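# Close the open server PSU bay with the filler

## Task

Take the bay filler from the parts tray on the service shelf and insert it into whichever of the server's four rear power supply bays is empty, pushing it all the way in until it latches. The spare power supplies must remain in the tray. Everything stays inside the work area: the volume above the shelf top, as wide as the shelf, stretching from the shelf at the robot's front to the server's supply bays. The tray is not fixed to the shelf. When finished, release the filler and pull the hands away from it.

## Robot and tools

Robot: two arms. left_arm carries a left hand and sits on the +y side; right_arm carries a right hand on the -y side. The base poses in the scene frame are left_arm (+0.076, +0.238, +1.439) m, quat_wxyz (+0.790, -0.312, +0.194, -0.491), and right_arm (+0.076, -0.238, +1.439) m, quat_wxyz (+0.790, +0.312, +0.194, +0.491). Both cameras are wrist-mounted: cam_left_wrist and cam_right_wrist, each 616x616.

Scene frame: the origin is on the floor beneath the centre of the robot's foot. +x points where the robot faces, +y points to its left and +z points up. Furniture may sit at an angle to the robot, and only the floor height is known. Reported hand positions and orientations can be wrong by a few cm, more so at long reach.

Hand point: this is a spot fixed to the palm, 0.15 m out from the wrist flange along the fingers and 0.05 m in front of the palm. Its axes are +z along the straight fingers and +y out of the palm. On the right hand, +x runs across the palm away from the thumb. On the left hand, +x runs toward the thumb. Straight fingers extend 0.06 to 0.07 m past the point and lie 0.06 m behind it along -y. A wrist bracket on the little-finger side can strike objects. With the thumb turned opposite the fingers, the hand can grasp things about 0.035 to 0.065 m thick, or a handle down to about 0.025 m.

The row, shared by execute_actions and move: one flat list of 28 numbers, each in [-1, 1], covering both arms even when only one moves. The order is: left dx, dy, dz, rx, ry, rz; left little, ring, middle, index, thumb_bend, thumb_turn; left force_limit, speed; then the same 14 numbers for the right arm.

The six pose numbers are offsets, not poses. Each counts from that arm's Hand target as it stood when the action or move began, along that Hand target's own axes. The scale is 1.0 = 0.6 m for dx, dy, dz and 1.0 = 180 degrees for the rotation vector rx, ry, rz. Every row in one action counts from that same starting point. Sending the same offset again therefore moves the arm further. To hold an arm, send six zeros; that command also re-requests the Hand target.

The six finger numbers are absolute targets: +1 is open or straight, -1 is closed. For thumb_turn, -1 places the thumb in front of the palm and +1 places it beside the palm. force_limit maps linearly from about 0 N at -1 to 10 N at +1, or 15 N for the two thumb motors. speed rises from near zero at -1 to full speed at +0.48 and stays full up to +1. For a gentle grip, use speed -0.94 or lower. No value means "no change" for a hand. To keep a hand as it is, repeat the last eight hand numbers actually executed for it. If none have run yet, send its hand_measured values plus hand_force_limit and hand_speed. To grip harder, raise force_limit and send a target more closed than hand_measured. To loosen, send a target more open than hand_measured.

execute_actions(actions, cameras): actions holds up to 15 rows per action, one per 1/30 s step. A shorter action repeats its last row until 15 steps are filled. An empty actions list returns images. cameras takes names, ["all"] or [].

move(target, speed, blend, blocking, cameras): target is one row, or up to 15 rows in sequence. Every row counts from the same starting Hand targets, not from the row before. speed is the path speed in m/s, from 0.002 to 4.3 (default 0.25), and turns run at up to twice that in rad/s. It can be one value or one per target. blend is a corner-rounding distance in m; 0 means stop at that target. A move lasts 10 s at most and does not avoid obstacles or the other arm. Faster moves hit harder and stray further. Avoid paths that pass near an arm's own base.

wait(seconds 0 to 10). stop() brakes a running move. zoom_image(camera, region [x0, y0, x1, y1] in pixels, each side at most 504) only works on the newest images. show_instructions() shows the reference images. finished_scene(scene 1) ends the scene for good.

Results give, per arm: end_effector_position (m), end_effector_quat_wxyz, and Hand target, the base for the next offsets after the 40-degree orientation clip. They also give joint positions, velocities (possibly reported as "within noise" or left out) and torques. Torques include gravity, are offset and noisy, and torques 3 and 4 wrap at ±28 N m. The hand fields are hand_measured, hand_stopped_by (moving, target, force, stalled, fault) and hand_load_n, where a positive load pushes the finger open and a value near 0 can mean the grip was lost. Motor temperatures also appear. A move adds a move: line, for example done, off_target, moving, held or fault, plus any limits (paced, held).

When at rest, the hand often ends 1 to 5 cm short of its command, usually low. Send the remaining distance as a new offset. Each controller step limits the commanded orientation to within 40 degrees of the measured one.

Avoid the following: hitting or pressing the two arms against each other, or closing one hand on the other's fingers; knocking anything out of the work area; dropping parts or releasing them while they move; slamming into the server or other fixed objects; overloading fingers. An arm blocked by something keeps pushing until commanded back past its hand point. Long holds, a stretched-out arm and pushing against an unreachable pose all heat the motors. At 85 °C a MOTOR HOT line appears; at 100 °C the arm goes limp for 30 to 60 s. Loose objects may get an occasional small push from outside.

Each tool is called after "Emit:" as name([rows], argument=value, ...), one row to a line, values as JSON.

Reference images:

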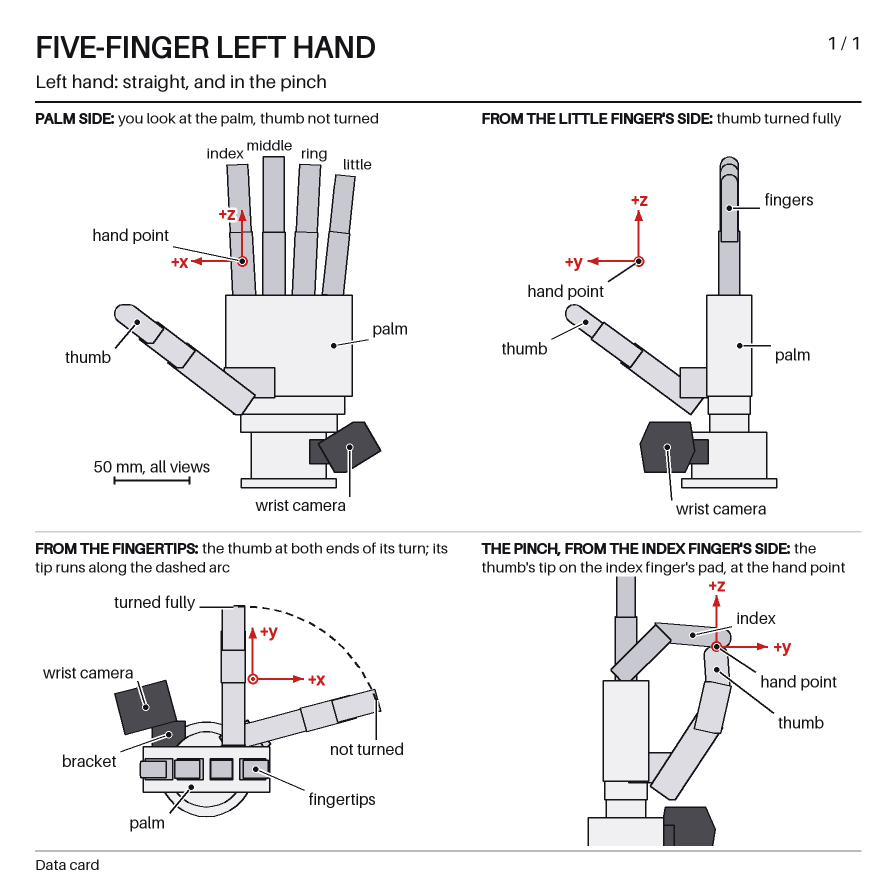

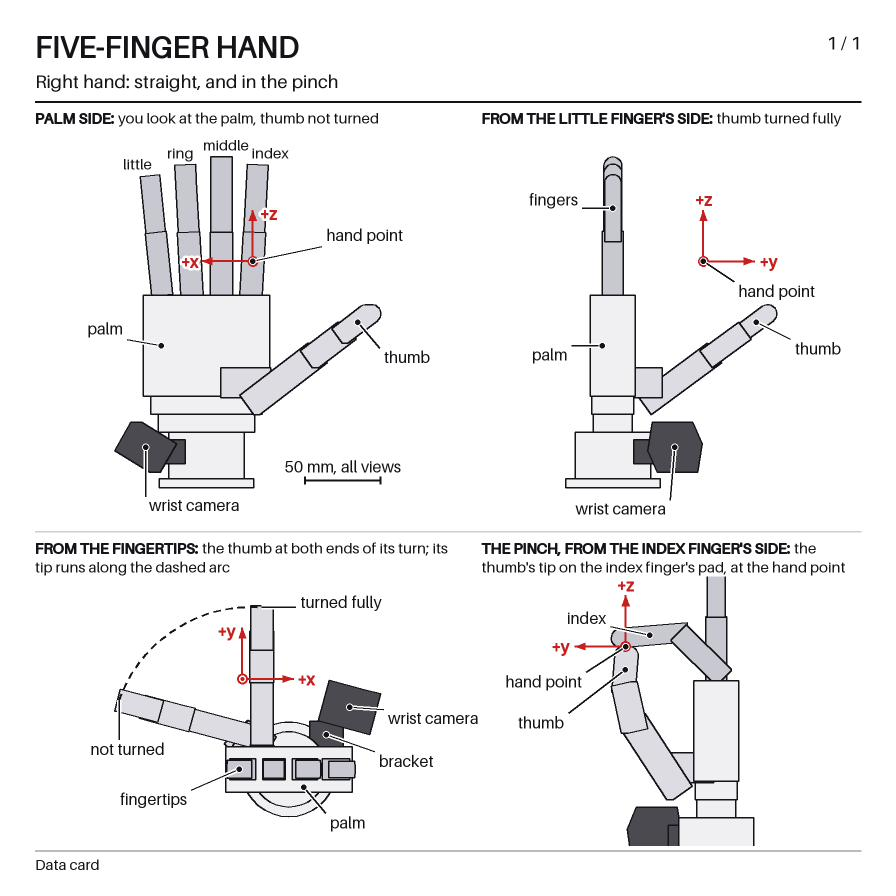

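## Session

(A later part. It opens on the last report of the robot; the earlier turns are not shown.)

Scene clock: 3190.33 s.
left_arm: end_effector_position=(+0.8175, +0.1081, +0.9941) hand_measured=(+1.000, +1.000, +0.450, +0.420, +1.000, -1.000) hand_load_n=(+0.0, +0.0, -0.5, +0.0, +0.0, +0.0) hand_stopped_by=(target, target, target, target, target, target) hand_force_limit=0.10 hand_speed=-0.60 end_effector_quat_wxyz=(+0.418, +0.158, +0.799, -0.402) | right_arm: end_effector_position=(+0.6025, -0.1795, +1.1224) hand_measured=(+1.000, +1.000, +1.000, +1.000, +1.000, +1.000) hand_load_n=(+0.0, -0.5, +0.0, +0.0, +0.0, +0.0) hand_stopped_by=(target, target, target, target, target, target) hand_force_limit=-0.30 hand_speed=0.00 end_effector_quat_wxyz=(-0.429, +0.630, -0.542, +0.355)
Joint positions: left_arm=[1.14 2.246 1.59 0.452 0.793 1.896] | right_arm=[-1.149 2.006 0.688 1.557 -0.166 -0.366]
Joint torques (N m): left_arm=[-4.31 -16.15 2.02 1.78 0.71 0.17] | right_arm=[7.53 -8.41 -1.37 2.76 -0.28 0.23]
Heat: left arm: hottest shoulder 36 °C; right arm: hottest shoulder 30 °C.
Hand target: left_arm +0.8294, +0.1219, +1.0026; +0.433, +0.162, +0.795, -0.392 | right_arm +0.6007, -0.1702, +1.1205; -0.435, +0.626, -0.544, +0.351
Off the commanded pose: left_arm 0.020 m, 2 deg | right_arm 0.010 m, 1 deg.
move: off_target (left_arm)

Emit:
move(target=[0,0,0,0,0,0,1,1,0.1,0.1,0.82,-1,0.1,-0.8,0,0,0,0,0,0,1,1,1,1,1,1,-0.3,0], speed=0.05)

Scene clock: 3198.80 s.
left_arm: end_effector_position=(+0.8167, +0.1045, +0.9957) hand_measured=(+1.000, +1.000, +0.288, +0.258, +0.902, -1.000) hand_load_n=(+0.0, +0.0, +7.0, +8.0, +9.0, +0.5) hand_stopped_by=(target, target, force, force, force, target) hand_force_limit=0.10 hand_speed=-0.80 end_effector_quat_wxyz=(+0.418, +0.160, +0.796, -0.407) | right_arm: end_effector_position=(+0.6025, -0.1795, +1.1224) hand_measured=(+1.000, +1.000, +1.000, +1.000, +1.000, +1.000) hand_load_n=(+0.0, +0.0, +0.0, +0.0, +0.0, +0.0) hand_stopped_by=(target, target, target, target, target, target) hand_force_limit=-0.30 hand_speed=0.00 end_effector_quat_wxyz=(-0.429, +0.630, -0.542, +0.355)
Joint positions: left_arm=[1.137 2.246 1.589 0.452 0.802 1.897] | right_arm=[-1.149 2.006 0.688 1.557 -0.166 -0.366]
Joint torques (N m): left_arm=[-4.13 -16.15 2 1.8 0.4 0.16] | right_arm=[7.65 -8.47 -1.32 2.8 -0.3 0.22]
Heat: left arm: hottest shoulder 36 °C; right arm: hottest shoulder 30 °C.
Hand target: left_arm +0.8294, +0.1220, +1.0026; +0.433, +0.162, +0.795, -0.392 | right_arm +0.6007, -0.1702, +1.1205; -0.435, +0.626, -0.544, +0.351
Off the commanded pose: left_arm 0.023 m, 2 deg | right_arm 0.010 m, 1 deg.
move: off_target (left_arm)

Emit:
move([
  [-0.03413,0.0277,0.0247,0.0009,-0.0071,0.0085,1,1,0.1,0.1,0.82,-1,0.1,-0.8,0,0,0,0,0,0,1,1,1,1,1,1,-0.3,0],
], speed=0.04)

Scene clock: 3211.13 s.
left_arm: end_effector_position=(+0.8245, +0.1041, +0.9956) hand_measured=(+1.000, +1.000, +0.288, +0.258, +0.902, -1.000) hand_load_n=(+0.0, +0.0, +5.5, +7.5, +8.5, +0.0) hand_stopped_by=(target, target, force, force, force, target) hand_force_limit=0.10 hand_speed=-0.80 end_effector_quat_wxyz=(+0.419, +0.161, +0.794, -0.410) | right_arm: end_effector_position=(+0.6025, -0.1795, +1.1224) hand_measured=(+1.000, +1.000, +1.000, +1.000, +1.000, +1.000) hand_load_n=(+0.0, +0.0, +0.0, +0.0, +0.0, -0.5) hand_stopped_by=(target, target, target, target, target, target) hand_force_limit=-0.30 hand_speed=0.00 end_effector_quat_wxyz=(-0.429, +0.630, -0.542, +0.355)
Joint positions: left_arm=[1.137 2.254 1.618 0.432 0.81 1.897] | right_arm=[-1.149 2.006 0.688 1.557 -0.166 -0.366]
Joint torques (N m): left_arm=[-4.66 -15.85 5.48 1.35 0.38 0.22] | right_arm=[7.41 -8.35 -1.4 2.77 -0.28 0.22]
Heat: left arm: hottest shoulder 36 °C; right arm: hottest shoulder 30 °C.
Hand target: left_arm +0.8595, +0.1231, +1.0067; +0.447, +0.169, +0.788, -0.389 | right_arm +0.6007, -0.1702, +1.1205; -0.435, +0.626, -0.544, +0.351
Off the commanded pose: left_arm 0.041 m, 4 deg | right_arm 0.010 m, 1 deg.
move: off_target (left_arm)

Emit:
move([
  [-0.02107,0.02,0.01683,0,0,0,1,1,0.1,0.1,0.82,-1,0.1,-0.8,0,0,0,0,0,0,1,1,1,1,1,1,-0.3,0],
], speed=0.04, cameras=["cam_left_wrist"])

Emit:
zoom_image(camera="cam_left_wrist", region=[180, 190, 420, 430])

Scene clock: 3220.20 s.
left_arm: end_effector_position=(+0.8367, +0.1031, +0.9961) hand_measured=(+1.000, +1.000, +0.288, +0.258, +0.902, -1.000) hand_load_n=(+0.0, +0.0, +3.0, +5.5, +9.0, +1.5) hand_stopped_by=(target, target, force, force, force, target) hand_force_limit=0.10 hand_speed=-0.80 end_effector_quat_wxyz=(+0.417, +0.163, +0.794, -0.412) | right_arm: end_effector_position=(+0.6025, -0.1795, +1.1224) hand_measured=(+1.000, +1.000, +1.000, +1.000, +1.000, +1.000) hand_load_n=(+0.0, +0.0, +0.0, +0.0, +0.0, +0.0) hand_stopped_by=(target, target, target, target, target, target) hand_force_limit=-0.30 hand_speed=0.00 end_effector_quat_wxyz=(-0.429, +0.630, -0.542, +0.355)
Joint positions: left_arm=[1.135 2.262 1.663 0.387 0.812 1.901] | right_arm=[-1.149 2.006 0.688 1.557 -0.166 -0.366]
Joint torques (N m): left_arm=[-4.6 -16.15 6.78 1.17 0.22 0.12] | right_arm=[7.65 -8.29 -1.42 2.74 -0.3 0.22]
Heat: left arm: hottest shoulder 35 °C; right arm: hottest shoulder 30 °C.
Hand target: left_arm +0.8795, +0.1238, +1.0088; +0.447, +0.169, +0.788, -0.389 | right_arm +0.6007, -0.1702, +1.1205; -0.435, +0.626, -0.544, +0.351
Off the commanded pose: left_arm 0.049 m, 4 deg | right_arm 0.010 m, 1 deg.
move: off_target (left_arm)
Images, in order (width x height): cam_left_wrist 616x616.

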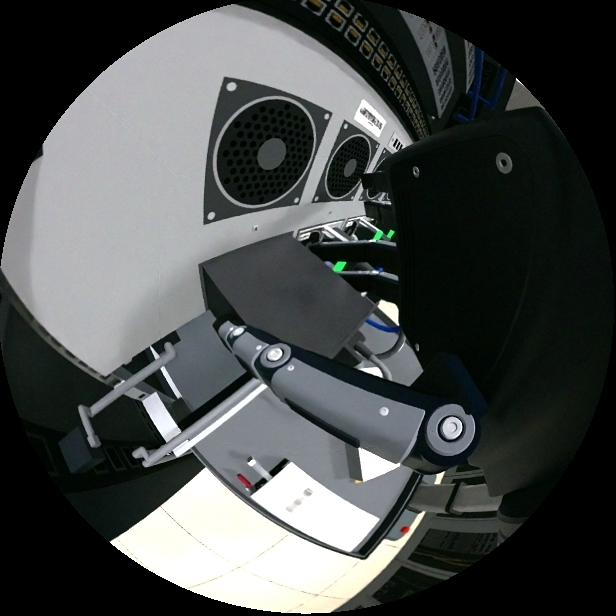

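Scaled by 2.100 from the camera's 616x616 image, which has a finer 880x880 frame.

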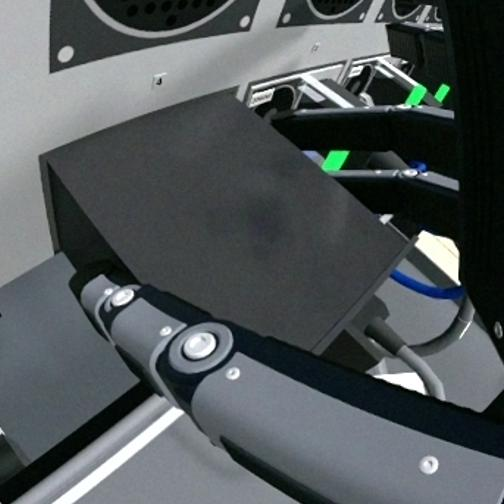

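Emit:
move([
  [-0.01054,0.01,0.0084,0,0,0,1,1,0.1,0.1,0.82,-1,0.1,-0.8,0,0,0,0,0,0,1,1,1,1,1,1,-0.3,0],
], speed=0.04)

Scene clock: 3226.67 s.
left_arm: end_effector_position=(+0.8391, +0.1017, +0.9943) hand_measured=(+1.000, +1.000, +0.288, +0.258, +0.902, -1.000) hand_load_n=(+0.0, +0.0, +0.5, +4.0, +9.0, -1.0) hand_stopped_by=(target, target, force, force, force, target) hand_force_limit=0.10 hand_speed=-0.80 end_effector_quat_wxyz=(+0.414, +0.167, +0.794, -0.412) | right_arm: end_effector_position=(+0.6025, -0.1795, +1.1224) hand_measured=(+1.000, +1.000, +1.000, +1.000, +1.000, +1.000) hand_load_n=(+0.0, +0.0, +0.0, +0.0, +0.0, -0.5) hand_stopped_by=(target, target, target, target, target, target) hand_force_limit=-0.30 hand_speed=0.00 end_effector_quat_wxyz=(-0.429, +0.630, -0.542, +0.355)
Joint positions: left_arm=[1.133 2.267 1.68 0.361 0.811 1.916] | right_arm=[-1.149 2.006 0.688 1.557 -0.166 -0.366]
Joint torques (N m): left_arm=[-4.66 -16.26 7.82 1.21 0.2 0.04] | right_arm=[7.77 -8.64 -1.44 2.73 -0.28 0.22]
Heat: left arm: hottest shoulder 35 °C; right arm: hottest shoulder 30 °C.
Hand target: left_arm +0.8895, +0.1243, +1.0099; +0.447, +0.169, +0.788, -0.389 | right_arm +0.6007, -0.1702, +1.1205; -0.435, +0.626, -0.544, +0.351
Off the commanded pose: left_arm 0.057 m, 5 deg | right_arm 0.010 m, 1 deg.
move: off_target (left_arm)

Emit:
move([
  [0.03787,-0.037,-0.02633,0,0,0,1,1,0.1,0.1,0.82,-1,0.1,-0.8,0,0,0,0,0,0,1,1,1,1,1,1,-0.3,0],
  [0.03787,-0.037,-0.02633,0,0,0,1,1,0.45,0.45,1.0,-1,0.1,-0.6,0,0,0,0,0,0,1,1,1,1,1,1,-0.3,0],
  [0.12933,-0.15422,-0.13438,0,0,0,1,1,0.45,0.45,1.0,-1,0.1,-0.6,0,0,0,0,0,0,1,1,1,1,1,1,-0.3,0],
], speed=[0.05,0.05,0.08], cameras=["cam_left_wrist","cam_right_wrist"])

Emit:
zoom_image(camera="cam_left_wrist", region=[160, 190, 400, 430])

Emit:
zoom_image(camera="cam_right_wrist", region=[220, 240, 340, 360])

Scene clock: 3246.27 s.
left_arm: end_effector_position=(+0.7348, +0.1066, +1.0031) hand_measured=(+1.000, +1.000, +0.450, +0.450, +1.000, -1.000) hand_load_n=(+0.0, +0.0, +0.0, +0.0, +0.0, +0.0) hand_stopped_by=(target, target, target, target, target, target) hand_force_limit=0.10 hand_speed=-0.60 end_effector_quat_wxyz=(+0.434, +0.165, +0.791, -0.400) | right_arm: end_effector_position=(+0.6025, -0.1795, +1.1224) hand_measured=(+1.000, +1.000, +1.000, +1.000, +1.000, +1.000) hand_load_n=(+0.0, +0.0, +0.0, +0.0, +0.0, +0.0) hand_stopped_by=(target, target, target, target, target, target) hand_force_limit=-0.30 hand_speed=0.00 end_effector_quat_wxyz=(-0.429, +0.630, -0.542, +0.355)
Joint positions: left_arm=[1.154 2.21 1.322 0.713 0.818 1.906] | right_arm=[-1.149 2.006 0.688 1.557 -0.166 -0.366]
Joint torques (N m): left_arm=[-3.55 -14.45 0.02 1.91 0.74 0.17] | right_arm=[7.53 -8.41 -1.5 2.73 -0.29 0.2]
Heat: left arm: hottest shoulder 33 °C; right arm: hottest shoulder 30 °C.
Hand target: left_arm +0.7444, +0.1205, +1.0117; +0.447, +0.169, +0.788, -0.389 | right_arm +0.6007, -0.1702, +1.1205; -0.435, +0.626, -0.544, +0.351
Off the commanded pose: left_arm 0.019 m, 2 deg | right_arm 0.010 m, 1 deg.
move: off_target (left_arm); target 2's new numbers were sent with left_arm's hand 0.026 m and 3 deg from that target

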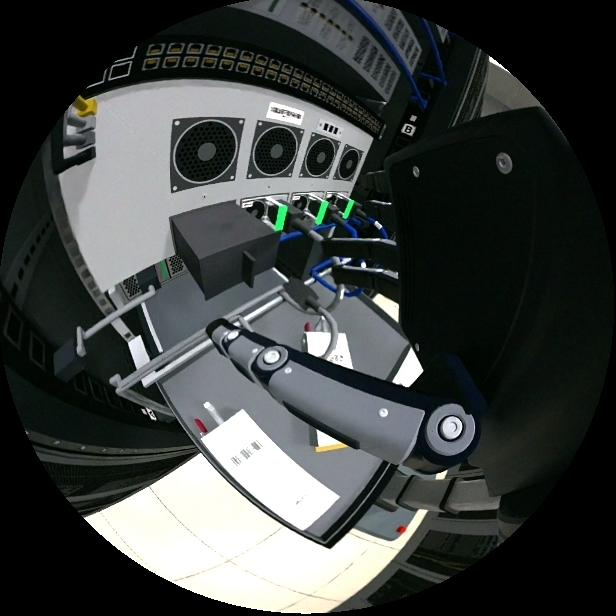

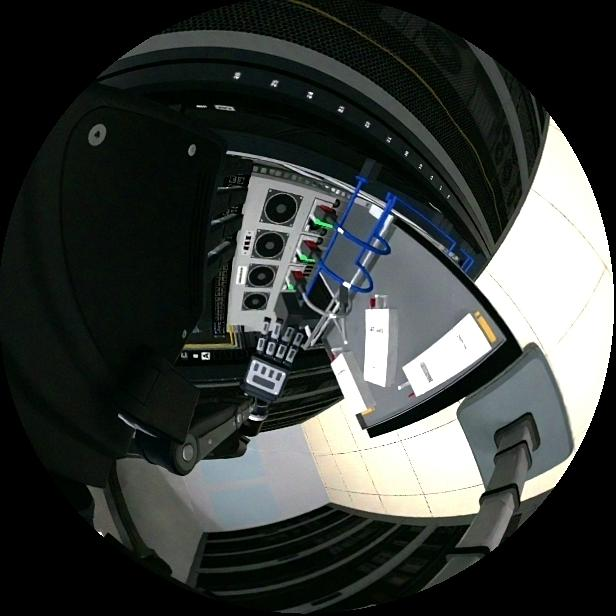

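Scaled by 2.100 from the camera's 616x616 image, which has a finer 880x880 frame.

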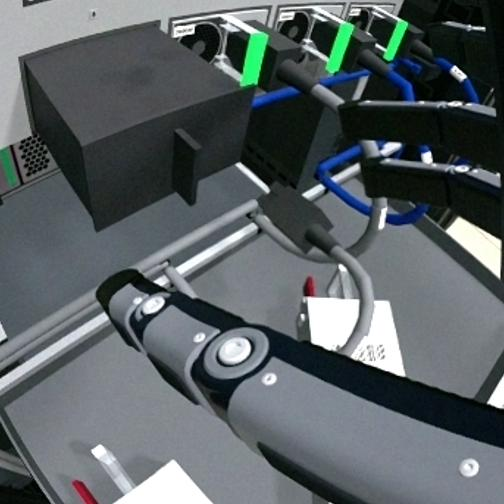

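Scaled by 4.200 from the camera's 616x616 image, which has a finer 880x880 frame.

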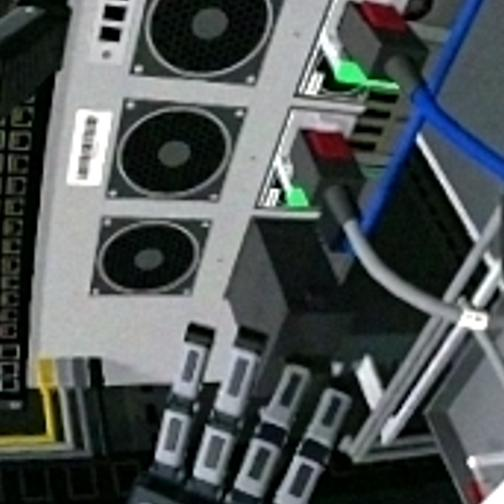

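Emit:
move([
  [0.0192,-0.0833,-0.1373,-0.1946,-0.0633,0.0962,1,1,0.45,0.45,1.0,-1,0.1,-0.6,0,0,0,0,0,0,1,1,1,1,1,1,-0.3,0],
  [0.0192,-0.0833,-0.1373,-0.1946,-0.0633,0.0962,-1,-1,1,1,1.0,-1,0.1,0,0,0,0,0,0,0,1,1,1,1,1,1,-0.3,0],
], speed=[0.15,0.1], cameras=["cam_left_wrist","cam_right_wrist"])

Scene clock: 3384.33 s.
left_arm: end_effector_position=(+0.6666, +0.1590, +1.0453) hand_measured=(-1.000, -1.000, +1.000, +1.000, +1.000, -1.000) hand_load_n=(+0.0, +0.5, +0.0, +0.0, +0.0, +0.5) hand_stopped_by=(target, target, target, target, target, target) hand_force_limit=0.10 hand_speed=0.00 end_effector_quat_wxyz=(+0.583, +0.105, +0.801, -0.081) | right_arm: end_effector_position=(+0.6025, -0.1795, +1.1224) hand_measured=(+1.000, +1.000, +1.000, +1.000, +1.000, +1.000) hand_load_n=(+0.0, +0.0, +0.0, +0.0, +0.0, -0.5) hand_stopped_by=(target, target, target, target, target, target) hand_force_limit=-0.30 hand_speed=0.00 end_effector_quat_wxyz=(-0.429, +0.630, -0.542, +0.355)
Joint positions: left_arm=[1.041 2.369 1.071 1.566 0.179 2.004] | right_arm=[-1.149 2.006 0.688 1.557 -0.166 -0.366]
Joint torques (N m): left_arm=[-6.12 -9.76 -2.39 2.58 0.25 0.16] | right_arm=[7.71 -8.41 -1.43 2.77 -0.29 0.21]
Heat: left arm: hottest shoulder 33 °C; right arm: hottest shoulder 30 °C.
Hand target: left_arm +0.6601, +0.1505, +1.0495; +0.604, +0.103, +0.786, -0.079 | right_arm +0.6007, -0.1702, +1.1205; -0.435, +0.626, -0.544, +0.351
Off the commanded pose: left_arm 0.011 m, 3 deg | right_arm 0.010 m, 1 deg.
joint sent to its limit (left arm) — joint 4 (wrist pitch), upper limit. The joint targets are off in orientation, not in position.
move: off_target (left_arm); target 2's new numbers were sent with left_arm's hand 0.011 m and 3 deg from that target

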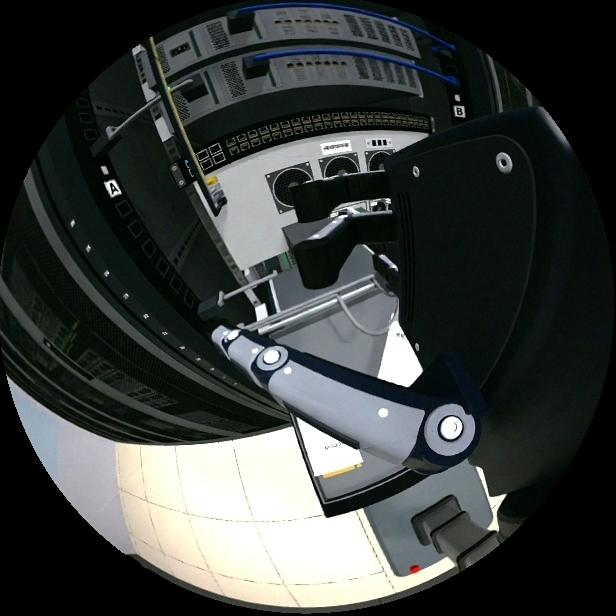

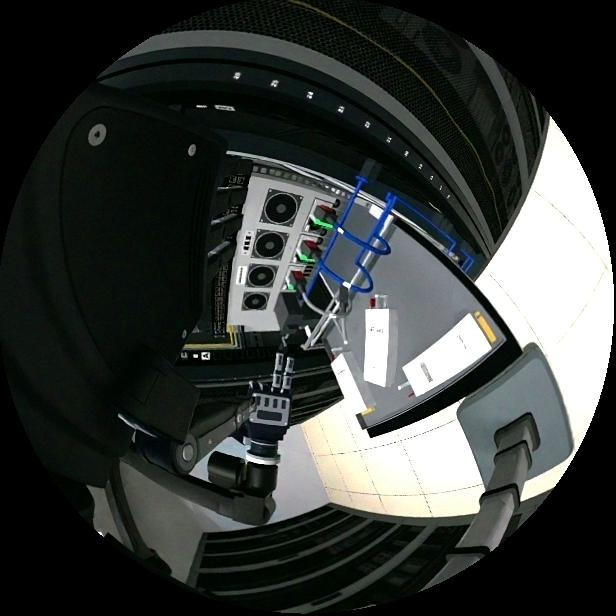

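Emit:
move(target=[0.0775,0.0702,0.0618,0,0,0,-1,-1,1,1,1.0,-1,0.1,0,0,0,0,0,0,0,1,1,1,1,1,1,-0.3,0], speed=0.12, cameras=["cam_left_wrist","cam_right_wrist"])

Emit:
zoom_image(camera="cam_left_wrist", region=[220, 130, 420, 330])

Emit:
zoom_image(camera="cam_right_wrist", region=[230, 270, 330, 370])

Scene clock: 3434.23 s.
left_arm: end_effector_position=(+0.6990, +0.1854, +1.0039) hand_measured=(-1.000, -1.000, +1.000, +1.000, +1.000, -1.000) hand_load_n=(+0.0, +0.0, +0.0, +0.0, +0.0, +0.5) hand_stopped_by=(target, target, target, target, target, target) hand_force_limit=0.10 hand_speed=0.00 end_effector_quat_wxyz=(+0.610, +0.105, +0.782, -0.075) | right_arm: end_effector_position=(+0.6025, -0.1795, +1.1224) hand_measured=(+1.000, +1.000, +1.000, +1.000, +1.000, +1.000) hand_load_n=(+0.0, -0.5, +0.0, +0.0, -0.5, -0.5) hand_stopped_by=(target, target, target, target, target, target) hand_force_limit=-0.30 hand_speed=0.00 end_effector_quat_wxyz=(-0.429, +0.630, -0.542, +0.355)
Joint positions: left_arm=[1.113 2.465 1.257 1.547 0.263 1.983] | right_arm=[-1.149 2.006 0.688 1.557 -0.166 -0.366]
Joint torques (N m): left_arm=[-4.37 -9.99 -0.66 1.43 0.42 0.03] | right_arm=[7.41 -8.53 -1.36 2.7 -0.29 0.21]
Heat: left arm: hottest shoulder 32 °C; right arm: hottest shoulder 30 °C.
Hand target: left_arm +0.6942, +0.1850, +0.9952; +0.604, +0.103, +0.786, -0.079 | right_arm +0.6007, -0.1702, +1.1205; -0.435, +0.626, -0.544, +0.351
Off the commanded pose: left_arm 0.010 m, 1 deg | right_arm 0.010 m, 1 deg.
move: done

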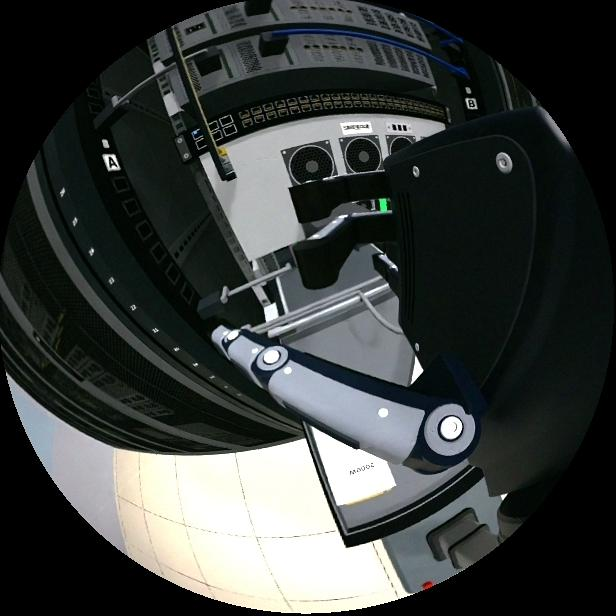

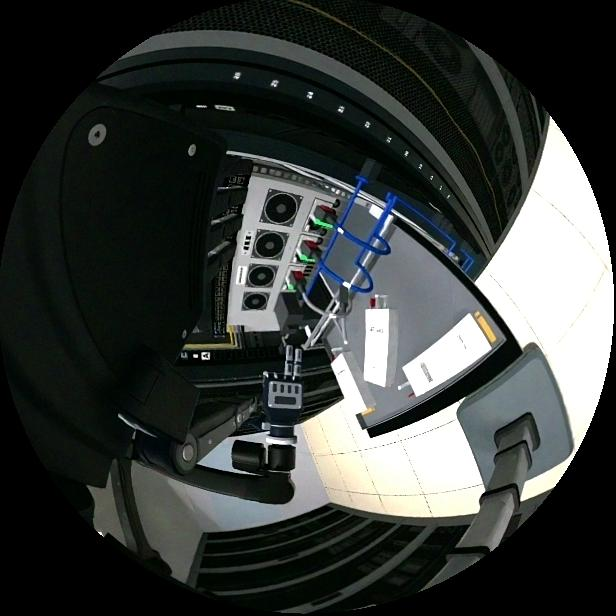

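Scaled by 2.520 from the camera's 616x616 image, which has a finer 880x880 frame.

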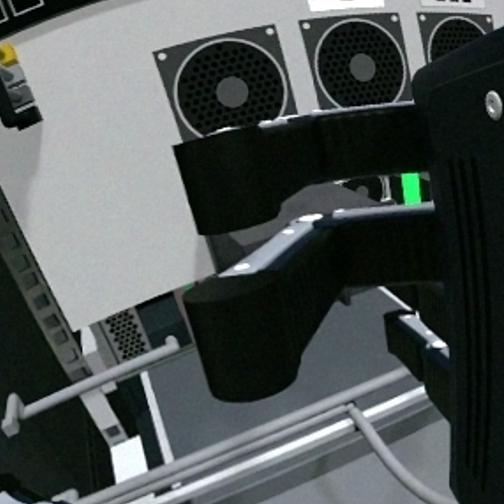

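Scaled by 5.040 from the camera's 616x616 image, which has a finer 880x880 frame.

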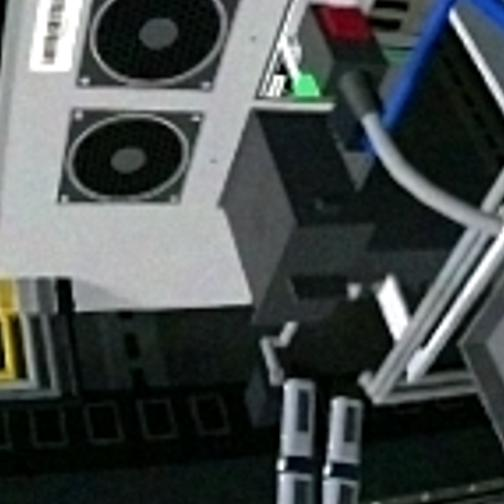

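Emit:
move(target=[0.0082,0.024,0.0416,0,0,0,-1,-1,1,1,1.0,-1,0.1,0,0,0,0,0,0,0,1,1,1,1,1,1,-0.3,0], speed=0.08, cameras=["cam_right_wrist"])

Emit:
zoom_image(camera="cam_right_wrist", region=[260, 290, 330, 360])

Scene clock: 3455.47 s.
left_arm: end_effector_position=(+0.7258, +0.1881, +0.9949) hand_measured=(-1.000, -1.000, +1.000, +1.000, +1.000, -1.000) hand_load_n=(+0.0, +0.0, +0.0, +0.0, +0.0, +0.5) hand_stopped_by=(target, target, target, target, target, target) hand_force_limit=0.10 hand_speed=0.00 end_effector_quat_wxyz=(+0.611, +0.106, +0.780, -0.078) | right_arm: end_effector_position=(+0.6025, -0.1795, +1.1224) hand_measured=(+1.000, +1.000, +1.000, +1.000, +1.000, +1.000) hand_load_n=(+0.0, +0.0, +0.0, +0.0, +0.0, +0.0) hand_stopped_by=(target, target, target, target, target, target) hand_force_limit=-0.30 hand_speed=0.00 end_effector_quat_wxyz=(-0.429, +0.630, -0.542, +0.355)
Joint positions: left_arm=[1.119 2.466 1.332 1.475 0.276 1.978] | right_arm=[-1.149 2.006 0.688 1.557 -0.166 -0.366]
Joint torques (N m): left_arm=[-3.78 -10.64 -0.24 1.22 0.43 0.03] | right_arm=[7.47 -8.18 -1.4 2.78 -0.29 0.21]
Heat: left arm: hottest shoulder 32 °C; right arm: hottest shoulder 30 °C.
Hand target: left_arm +0.7200, +0.1929, +0.9840; +0.604, +0.103, +0.786, -0.079 | right_arm +0.6007, -0.1702, +1.1205; -0.435, +0.626, -0.544, +0.351
Off the commanded pose: left_arm 0.013 m, 1 deg | right_arm 0.010 m, 1 deg.
move: off_target (left_arm)
Images, in order (width x height): cam_right_wrist 616x616.

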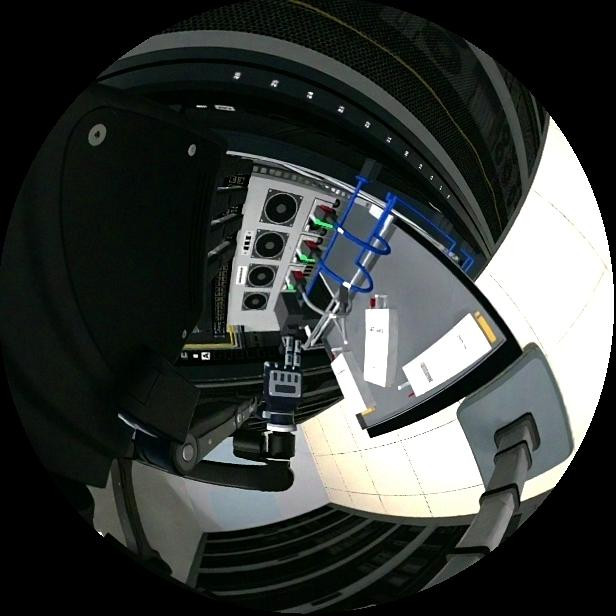

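Scaled by 7.200 from the camera's 616x616 image, which has a finer 880x880 frame.

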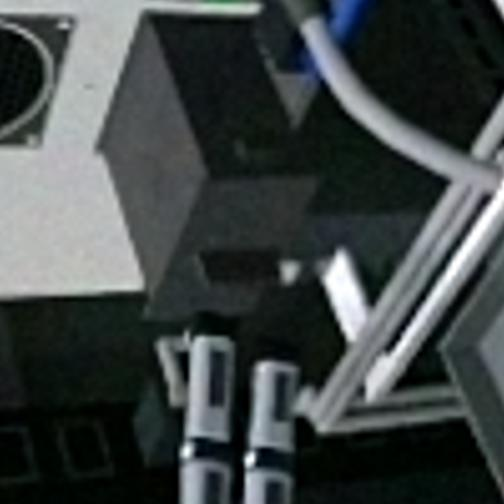

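Emit:
move(target=[0.0058,-0.0322,0.0104,0,0,0,-1,-1,1,1,1.0,-1,0.1,0,0,0,0,0,0,0,1,1,1,1,1,1,-0.3,0], speed=0.08, cameras=["cam_right_wrist"])

Emit:
zoom_image(camera="cam_right_wrist", region=[260, 290, 330, 360])

Scene clock: 3491.70 s.
left_arm: end_effector_position=(+0.7222, +0.1861, +0.9824) hand_measured=(-1.000, -1.000, +1.000, +1.000, +1.000, -1.000) hand_load_n=(+0.0, +0.0, +0.0, +0.0, +0.0, +0.5) hand_stopped_by=(target, target, target, target, target, target) hand_force_limit=0.10 hand_speed=0.00 end_effector_quat_wxyz=(+0.607, +0.101, +0.785, -0.072) | right_arm: end_effector_position=(+0.6025, -0.1795, +1.1224) hand_measured=(+1.000, +1.000, +1.000, +1.000, +1.000, +1.000) hand_load_n=(+0.0, +0.0, +0.0, +0.0, +0.0, +0.0) hand_stopped_by=(target, target, target, target, target, target) hand_force_limit=-0.30 hand_speed=0.00 end_effector_quat_wxyz=(-0.429, +0.630, -0.542, +0.355)
Joint positions: left_arm=[1.117 2.496 1.361 1.471 0.255 1.978] | right_arm=[-1.149 2.006 0.688 1.557 -0.166 -0.366]
Joint torques (N m): left_arm=[-5.3 -10.64 -0.36 1.39 0.2 0.12] | right_arm=[7.71 -8.35 -1.4 2.73 -0.28 0.22]
Heat: left arm: hottest shoulder 32 °C; right arm: hottest shoulder 30 °C.
Hand target: left_arm +0.7199, +0.1729, +0.9789; +0.604, +0.103, +0.786, -0.079 | right_arm +0.6007, -0.1702, +1.1205; -0.435, +0.626, -0.544, +0.351
Off the commanded pose: left_arm 0.014 m, 1 deg | right_arm 0.010 m, 1 deg.
move: off_target (left_arm)
Images, in order (width x height): cam_right_wrist 616x616.

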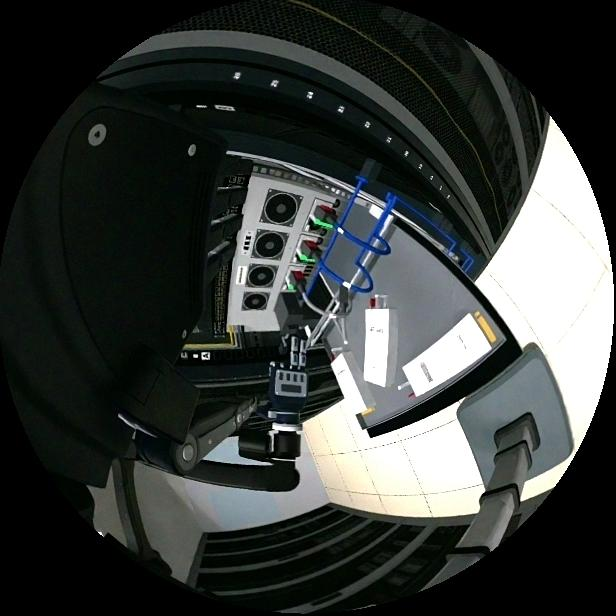

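Scaled by 7.200 from the camera's 616x616 image, which has a finer 880x880 frame.

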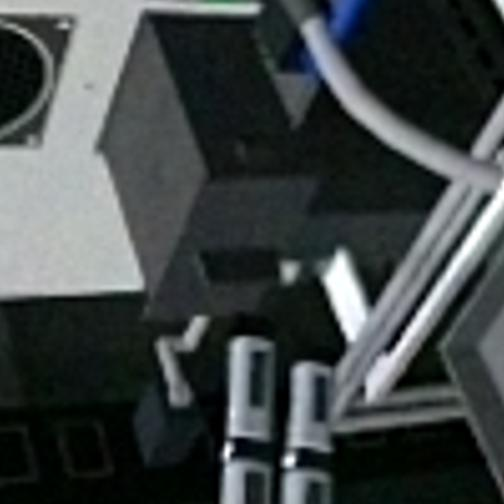

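Emit:
move(target=[-0.0172,-0.0231,-0.0072,0,0,0,-1,-1,1,1,1.0,-1,0.1,0,0,0,0,0,0,0,1,1,1,1,1,1,-0.3,0], speed=0.1, cameras=["cam_right_wrist"])

Emit:
zoom_image(camera="cam_right_wrist", region=[260, 290, 330, 360])

Scene clock: 3502.07 s.
left_arm: end_effector_position=(+0.7156, +0.1669, +0.9853) hand_measured=(-1.000, -1.000, +1.000, +1.000, +1.000, -1.000) hand_load_n=(+0.0, +0.0, +0.0, +0.0, +0.0, +0.0) hand_stopped_by=(target, target, target, target, target, target) hand_force_limit=0.10 hand_speed=0.00 end_effector_quat_wxyz=(+0.601, +0.100, +0.789, -0.078) | right_arm: end_effector_position=(+0.6025, -0.1795, +1.1224) hand_measured=(+1.000, +1.000, +1.000, +1.000, +1.000, +1.000) hand_load_n=(+0.0, +0.0, +0.0, +0.0, +0.0, -0.5) hand_stopped_by=(target, target, target, target, target, target) hand_force_limit=-0.30 hand_speed=0.00 end_effector_quat_wxyz=(-0.429, +0.630, -0.542, +0.355)
Joint positions: left_arm=[1.087 2.496 1.343 1.471 0.23 1.981] | right_arm=[-1.149 2.006 0.688 1.557 -0.166 -0.366]
Joint torques (N m): left_arm=[-5.89 -11.16 -1.25 2.1 0.23 0.16] | right_arm=[7.59 -8.47 -1.39 2.8 -0.29 0.22]
Heat: left arm: hottest shoulder 31 °C; right arm: hottest shoulder 30 °C.
Hand target: left_arm +0.7148, +0.1599, +0.9900; +0.604, +0.103, +0.786, -0.079 | right_arm +0.6007, -0.1702, +1.1205; -0.435, +0.626, -0.544, +0.351
Off the commanded pose: left_arm 0.008 m, 1 deg | right_arm 0.010 m, 1 deg.
move: done
Images, in order (width x height): cam_right_wrist 616x616.

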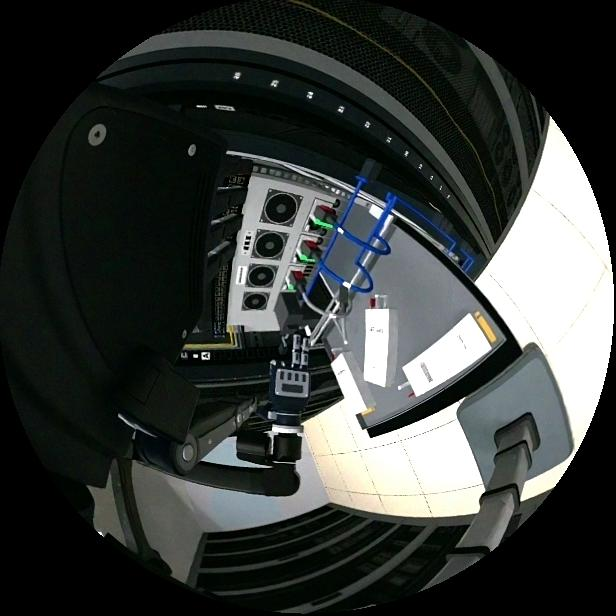

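Scaled by 7.200 from the camera's 616x616 image, which has a finer 880x880 frame.

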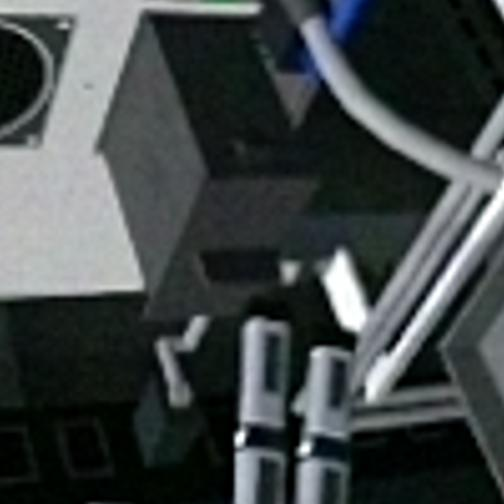

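Emit:
move(target=[0,0,0,0,0,0,1,1,1,1,1.0,-1,0.1,0.2,0,0,0,0,0,0,1,1,1,1,1,1,-0.3,0], speed=0.1, cameras=["cam_left_wrist"])

Emit:
zoom_image(camera="cam_left_wrist", region=[260, 150, 420, 310])

Scene clock: 3534.53 s.
left_arm: end_effector_position=(+0.7156, +0.1670, +0.9854) hand_measured=(+1.000, +1.000, +1.000, +1.000, +1.000, -1.000) hand_load_n=(+0.0, +0.0, +0.5, -0.5, +0.0, +0.0) hand_stopped_by=(target, target, target, target, target, target) hand_force_limit=0.10 hand_speed=0.20 end_effector_quat_wxyz=(+0.601, +0.100, +0.789, -0.078) | right_arm: end_effector_position=(+0.6025, -0.1795, +1.1224) hand_measured=(+1.000, +1.000, +1.000, +1.000, +1.000, +1.000) hand_load_n=(+0.0, +0.0, +0.0, +0.0, +0.0, +0.0) hand_stopped_by=(target, target, target, target, target, target) hand_force_limit=-0.30 hand_speed=0.00 end_effector_quat_wxyz=(-0.429, +0.630, -0.542, +0.355)
Joint positions: left_arm=[1.087 2.496 1.343 1.471 0.229 1.982] | right_arm=[-1.149 2.006 0.688 1.557 -0.166 -0.366]
Joint torques (N m): left_arm=[-5.83 -11.16 -1.18 2.15 0.23 0.16] | right_arm=[7.77 -8.41 -1.37 2.74 -0.28 0.21]
Heat: left arm: hottest shoulder 31 °C; right arm: hottest shoulder 30 °C.
Hand target: left_arm +0.7148, +0.1599, +0.9900; +0.604, +0.103, +0.786, -0.079 | right_arm +0.6007, -0.1702, +1.1205; -0.435, +0.626, -0.544, +0.351
Off the commanded pose: left_arm 0.009 m, 1 deg | right_arm 0.010 m, 1 deg.
move: done
Images, in order (width x height): cam_left_wrist 616x616.

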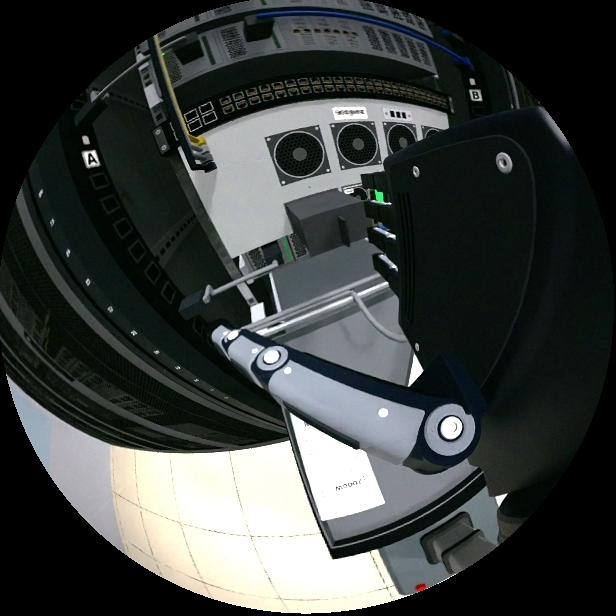

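Scaled by 3.150 from the camera's 616x616 image, which has a finer 880x880 frame.

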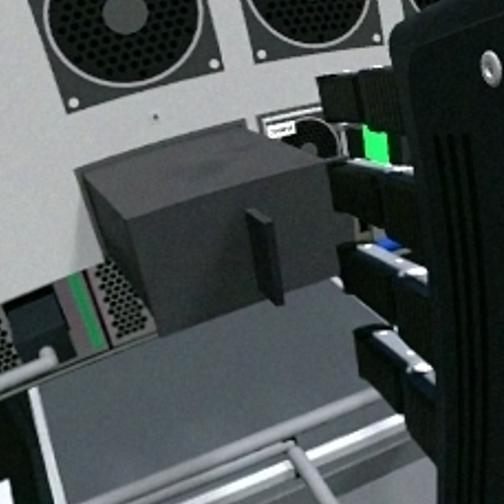

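Emit:
move(target=[-0.0017,0.0448,-0.0005,0,0,0,1,1,1,1,1.0,-1,0.1,0.2,0,0,0,0,0,0,1,1,1,1,1,1,-0.3,0], speed=0.1, cameras=["cam_left_wrist","cam_right_wrist"])

Emit:
zoom_image(camera="cam_left_wrist", region=[260, 150, 420, 310])

Emit:
zoom_image(camera="cam_right_wrist", region=[260, 290, 330, 360])

Scene clock: 3665.40 s.
left_arm: end_effector_position=(+0.7185, +0.1779, +0.9885) hand_measured=(+1.000, +1.000, +1.000, +1.000, +1.000, -1.000) hand_load_n=(+0.0, +0.0, +0.0, +0.0, +0.0, +0.5) hand_stopped_by=(target, target, target, target, target, target) hand_force_limit=0.10 hand_speed=0.20 end_effector_quat_wxyz=(+0.605, +0.106, +0.785, -0.080) | right_arm: end_effector_position=(+0.6025, -0.1795, +1.1224) hand_measured=(+1.000, +1.000, +1.000, +1.000, +1.000, +1.000) hand_load_n=(+0.0, +0.0, +0.0, +0.0, +0.0, +0.0) hand_stopped_by=(target, target, target, target, target, target) hand_force_limit=-0.30 hand_speed=0.00 end_effector_quat_wxyz=(-0.429, +0.630, -0.542, +0.355)
Joint positions: left_arm=[1.107 2.482 1.334 1.471 0.261 1.982] | right_arm=[-1.149 2.006 0.688 1.557 -0.166 -0.366]
Joint torques (N m): left_arm=[-4.25 -12.92 -1.18 1.43 0.44 0.03] | right_arm=[7.59 -8.59 -1.42 2.77 -0.28 0.22]
Motor temperatures (°C): left_arm=[23 30 27 25 22 24] | right_arm=[23 30 26 25 22 25]
Heat: left arm: hottest shoulder 30 °C; right arm: hottest shoulder 30 °C.
Hand target: left_arm +0.7218, +0.1859, +0.9911; +0.604, +0.103, +0.786, -0.079 | right_arm +0.6007, -0.1702, +1.1205; -0.435, +0.626, -0.544, +0.351
Off the commanded pose: left_arm 0.009 m, 0 deg | right_arm 0.010 m, 1 deg.
move: done

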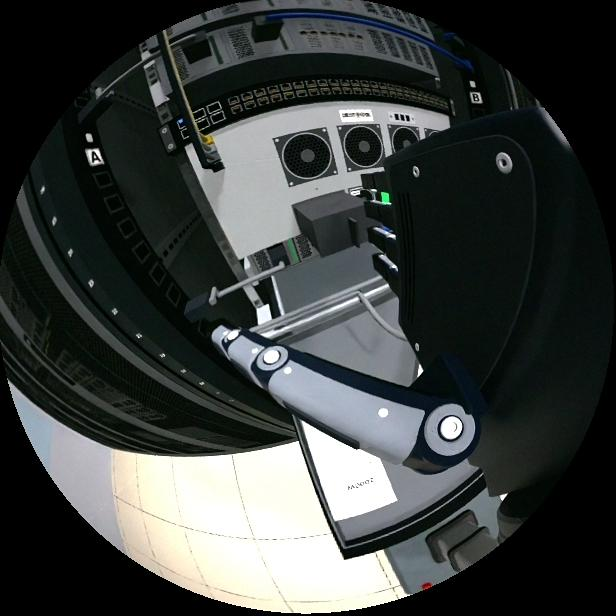

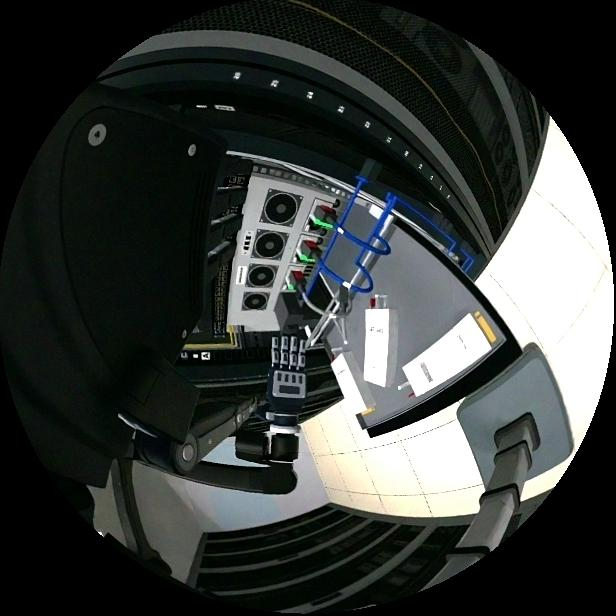

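Scaled by 3.150 from the camera's 616x616 image, which has a finer 880x880 frame.

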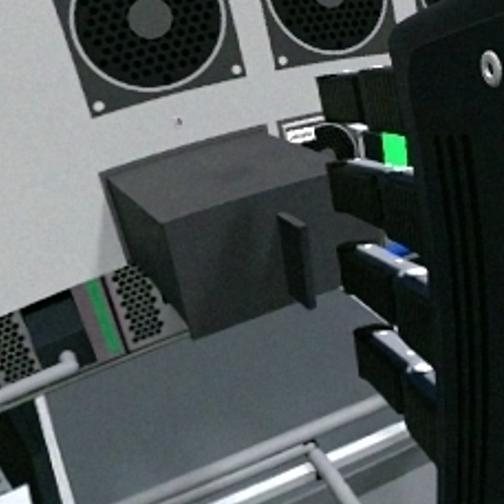

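Scaled by 7.200 from the camera's 616x616 image, which has a finer 880x880 frame.

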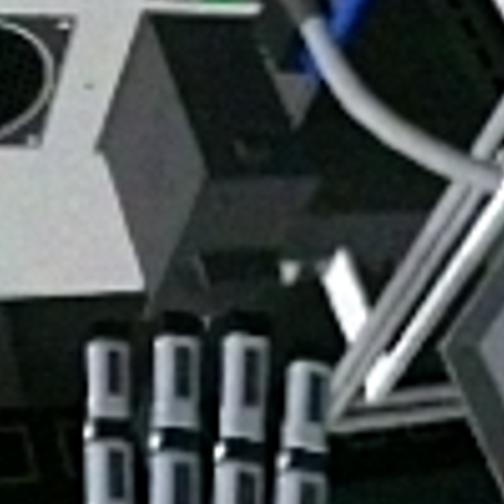

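Emit:
move(target=[0.0075,0.0213,0.0175,0,0,0,1,1,1,1,1.0,-1,0.1,0.2,0,0,0,0,0,0,1,1,1,1,1,1,-0.3,0], speed=0.1, cameras=["cam_left_wrist","cam_right_wrist"])

Emit:
zoom_image(camera="cam_left_wrist", region=[260, 150, 420, 310])

Emit:
zoom_image(camera="cam_right_wrist", region=[260, 290, 330, 360])

Scene clock: 3688.77 s.
left_arm: end_effector_position=(+0.7259, +0.1863, +0.9813) hand_measured=(+1.000, +1.000, +1.000, +1.000, +1.000, -1.000) hand_load_n=(+0.0, +0.0, +0.0, +0.0, +0.0, +0.0) hand_stopped_by=(target, target, target, target, target, target) hand_force_limit=0.10 hand_speed=0.20 end_effector_quat_wxyz=(+0.601, +0.107, +0.787, -0.082) | right_arm: end_effector_position=(+0.6025, -0.1795, +1.1224) hand_measured=(+1.000, +1.000, +1.000, +1.000, +1.000, +1.000) hand_load_n=(-0.5, +0.0, +0.0, +0.0, +0.0, +0.0) hand_stopped_by=(target, target, target, target, target, target) hand_force_limit=-0.30 hand_speed=0.00 end_effector_quat_wxyz=(-0.429, +0.630, -0.542, +0.355)
Joint positions: left_arm=[1.123 2.482 1.358 1.439 0.278 1.978] | right_arm=[-1.149 2.006 0.688 1.557 -0.166 -0.366]
Joint torques (N m): left_arm=[-4.31 -12.16 -0.01 1.59 0.42 0.03] | right_arm=[7.53 -8.41 -1.44 2.76 -0.28 0.23]
Heat: left arm: hottest shoulder 31 °C; right arm: hottest shoulder 30 °C.
Hand target: left_arm +0.7338, +0.1959, +0.9840; +0.604, +0.103, +0.786, -0.079 | right_arm +0.6007, -0.1702, +1.1205; -0.435, +0.626, -0.544, +0.351
Off the commanded pose: left_arm 0.013 m, 1 deg | right_arm 0.010 m, 1 deg.
move: off_target (left_arm)

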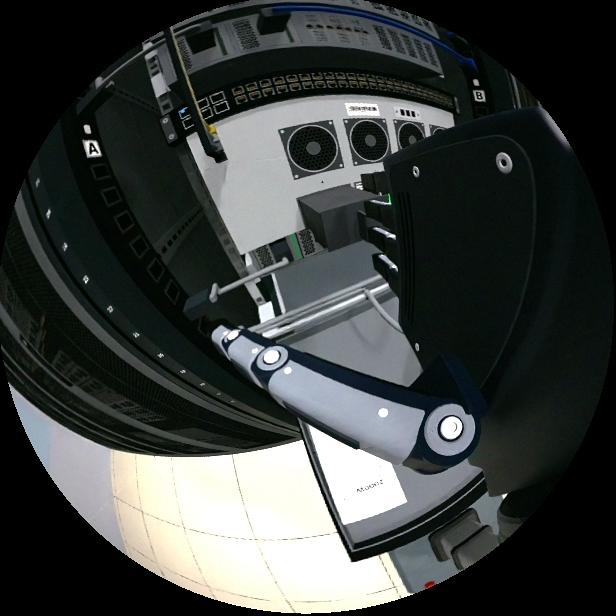

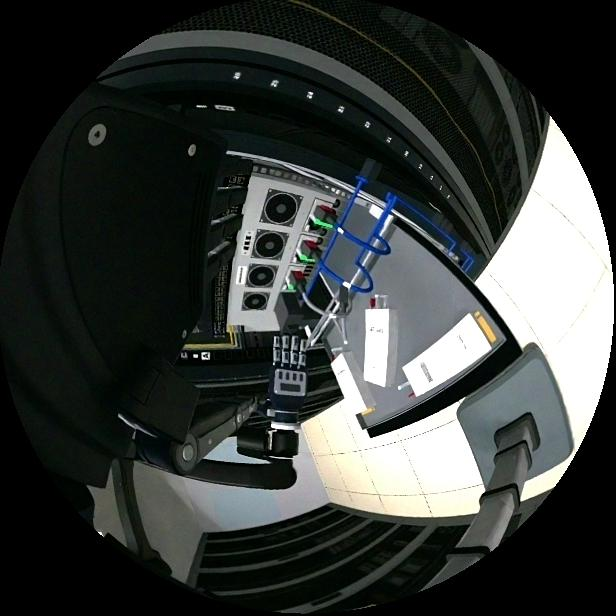

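Scaled by 3.150 from the camera's 616x616 image, which has a finer 880x880 frame.

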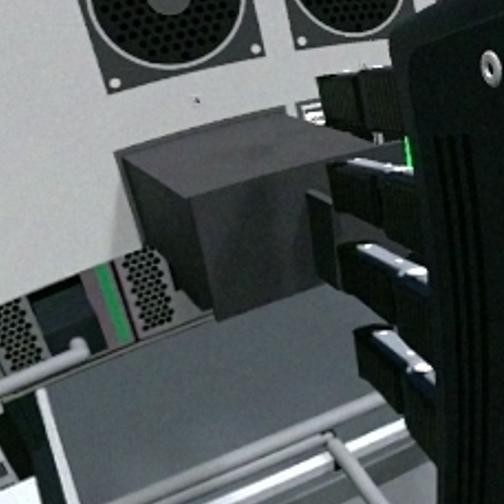

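Scaled by 7.200 from the camera's 616x616 image, which has a finer 880x880 frame.

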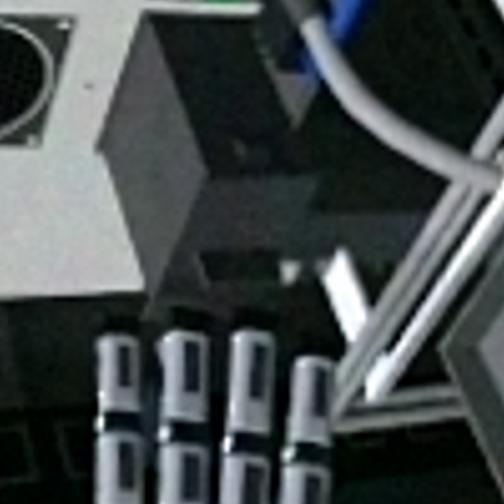

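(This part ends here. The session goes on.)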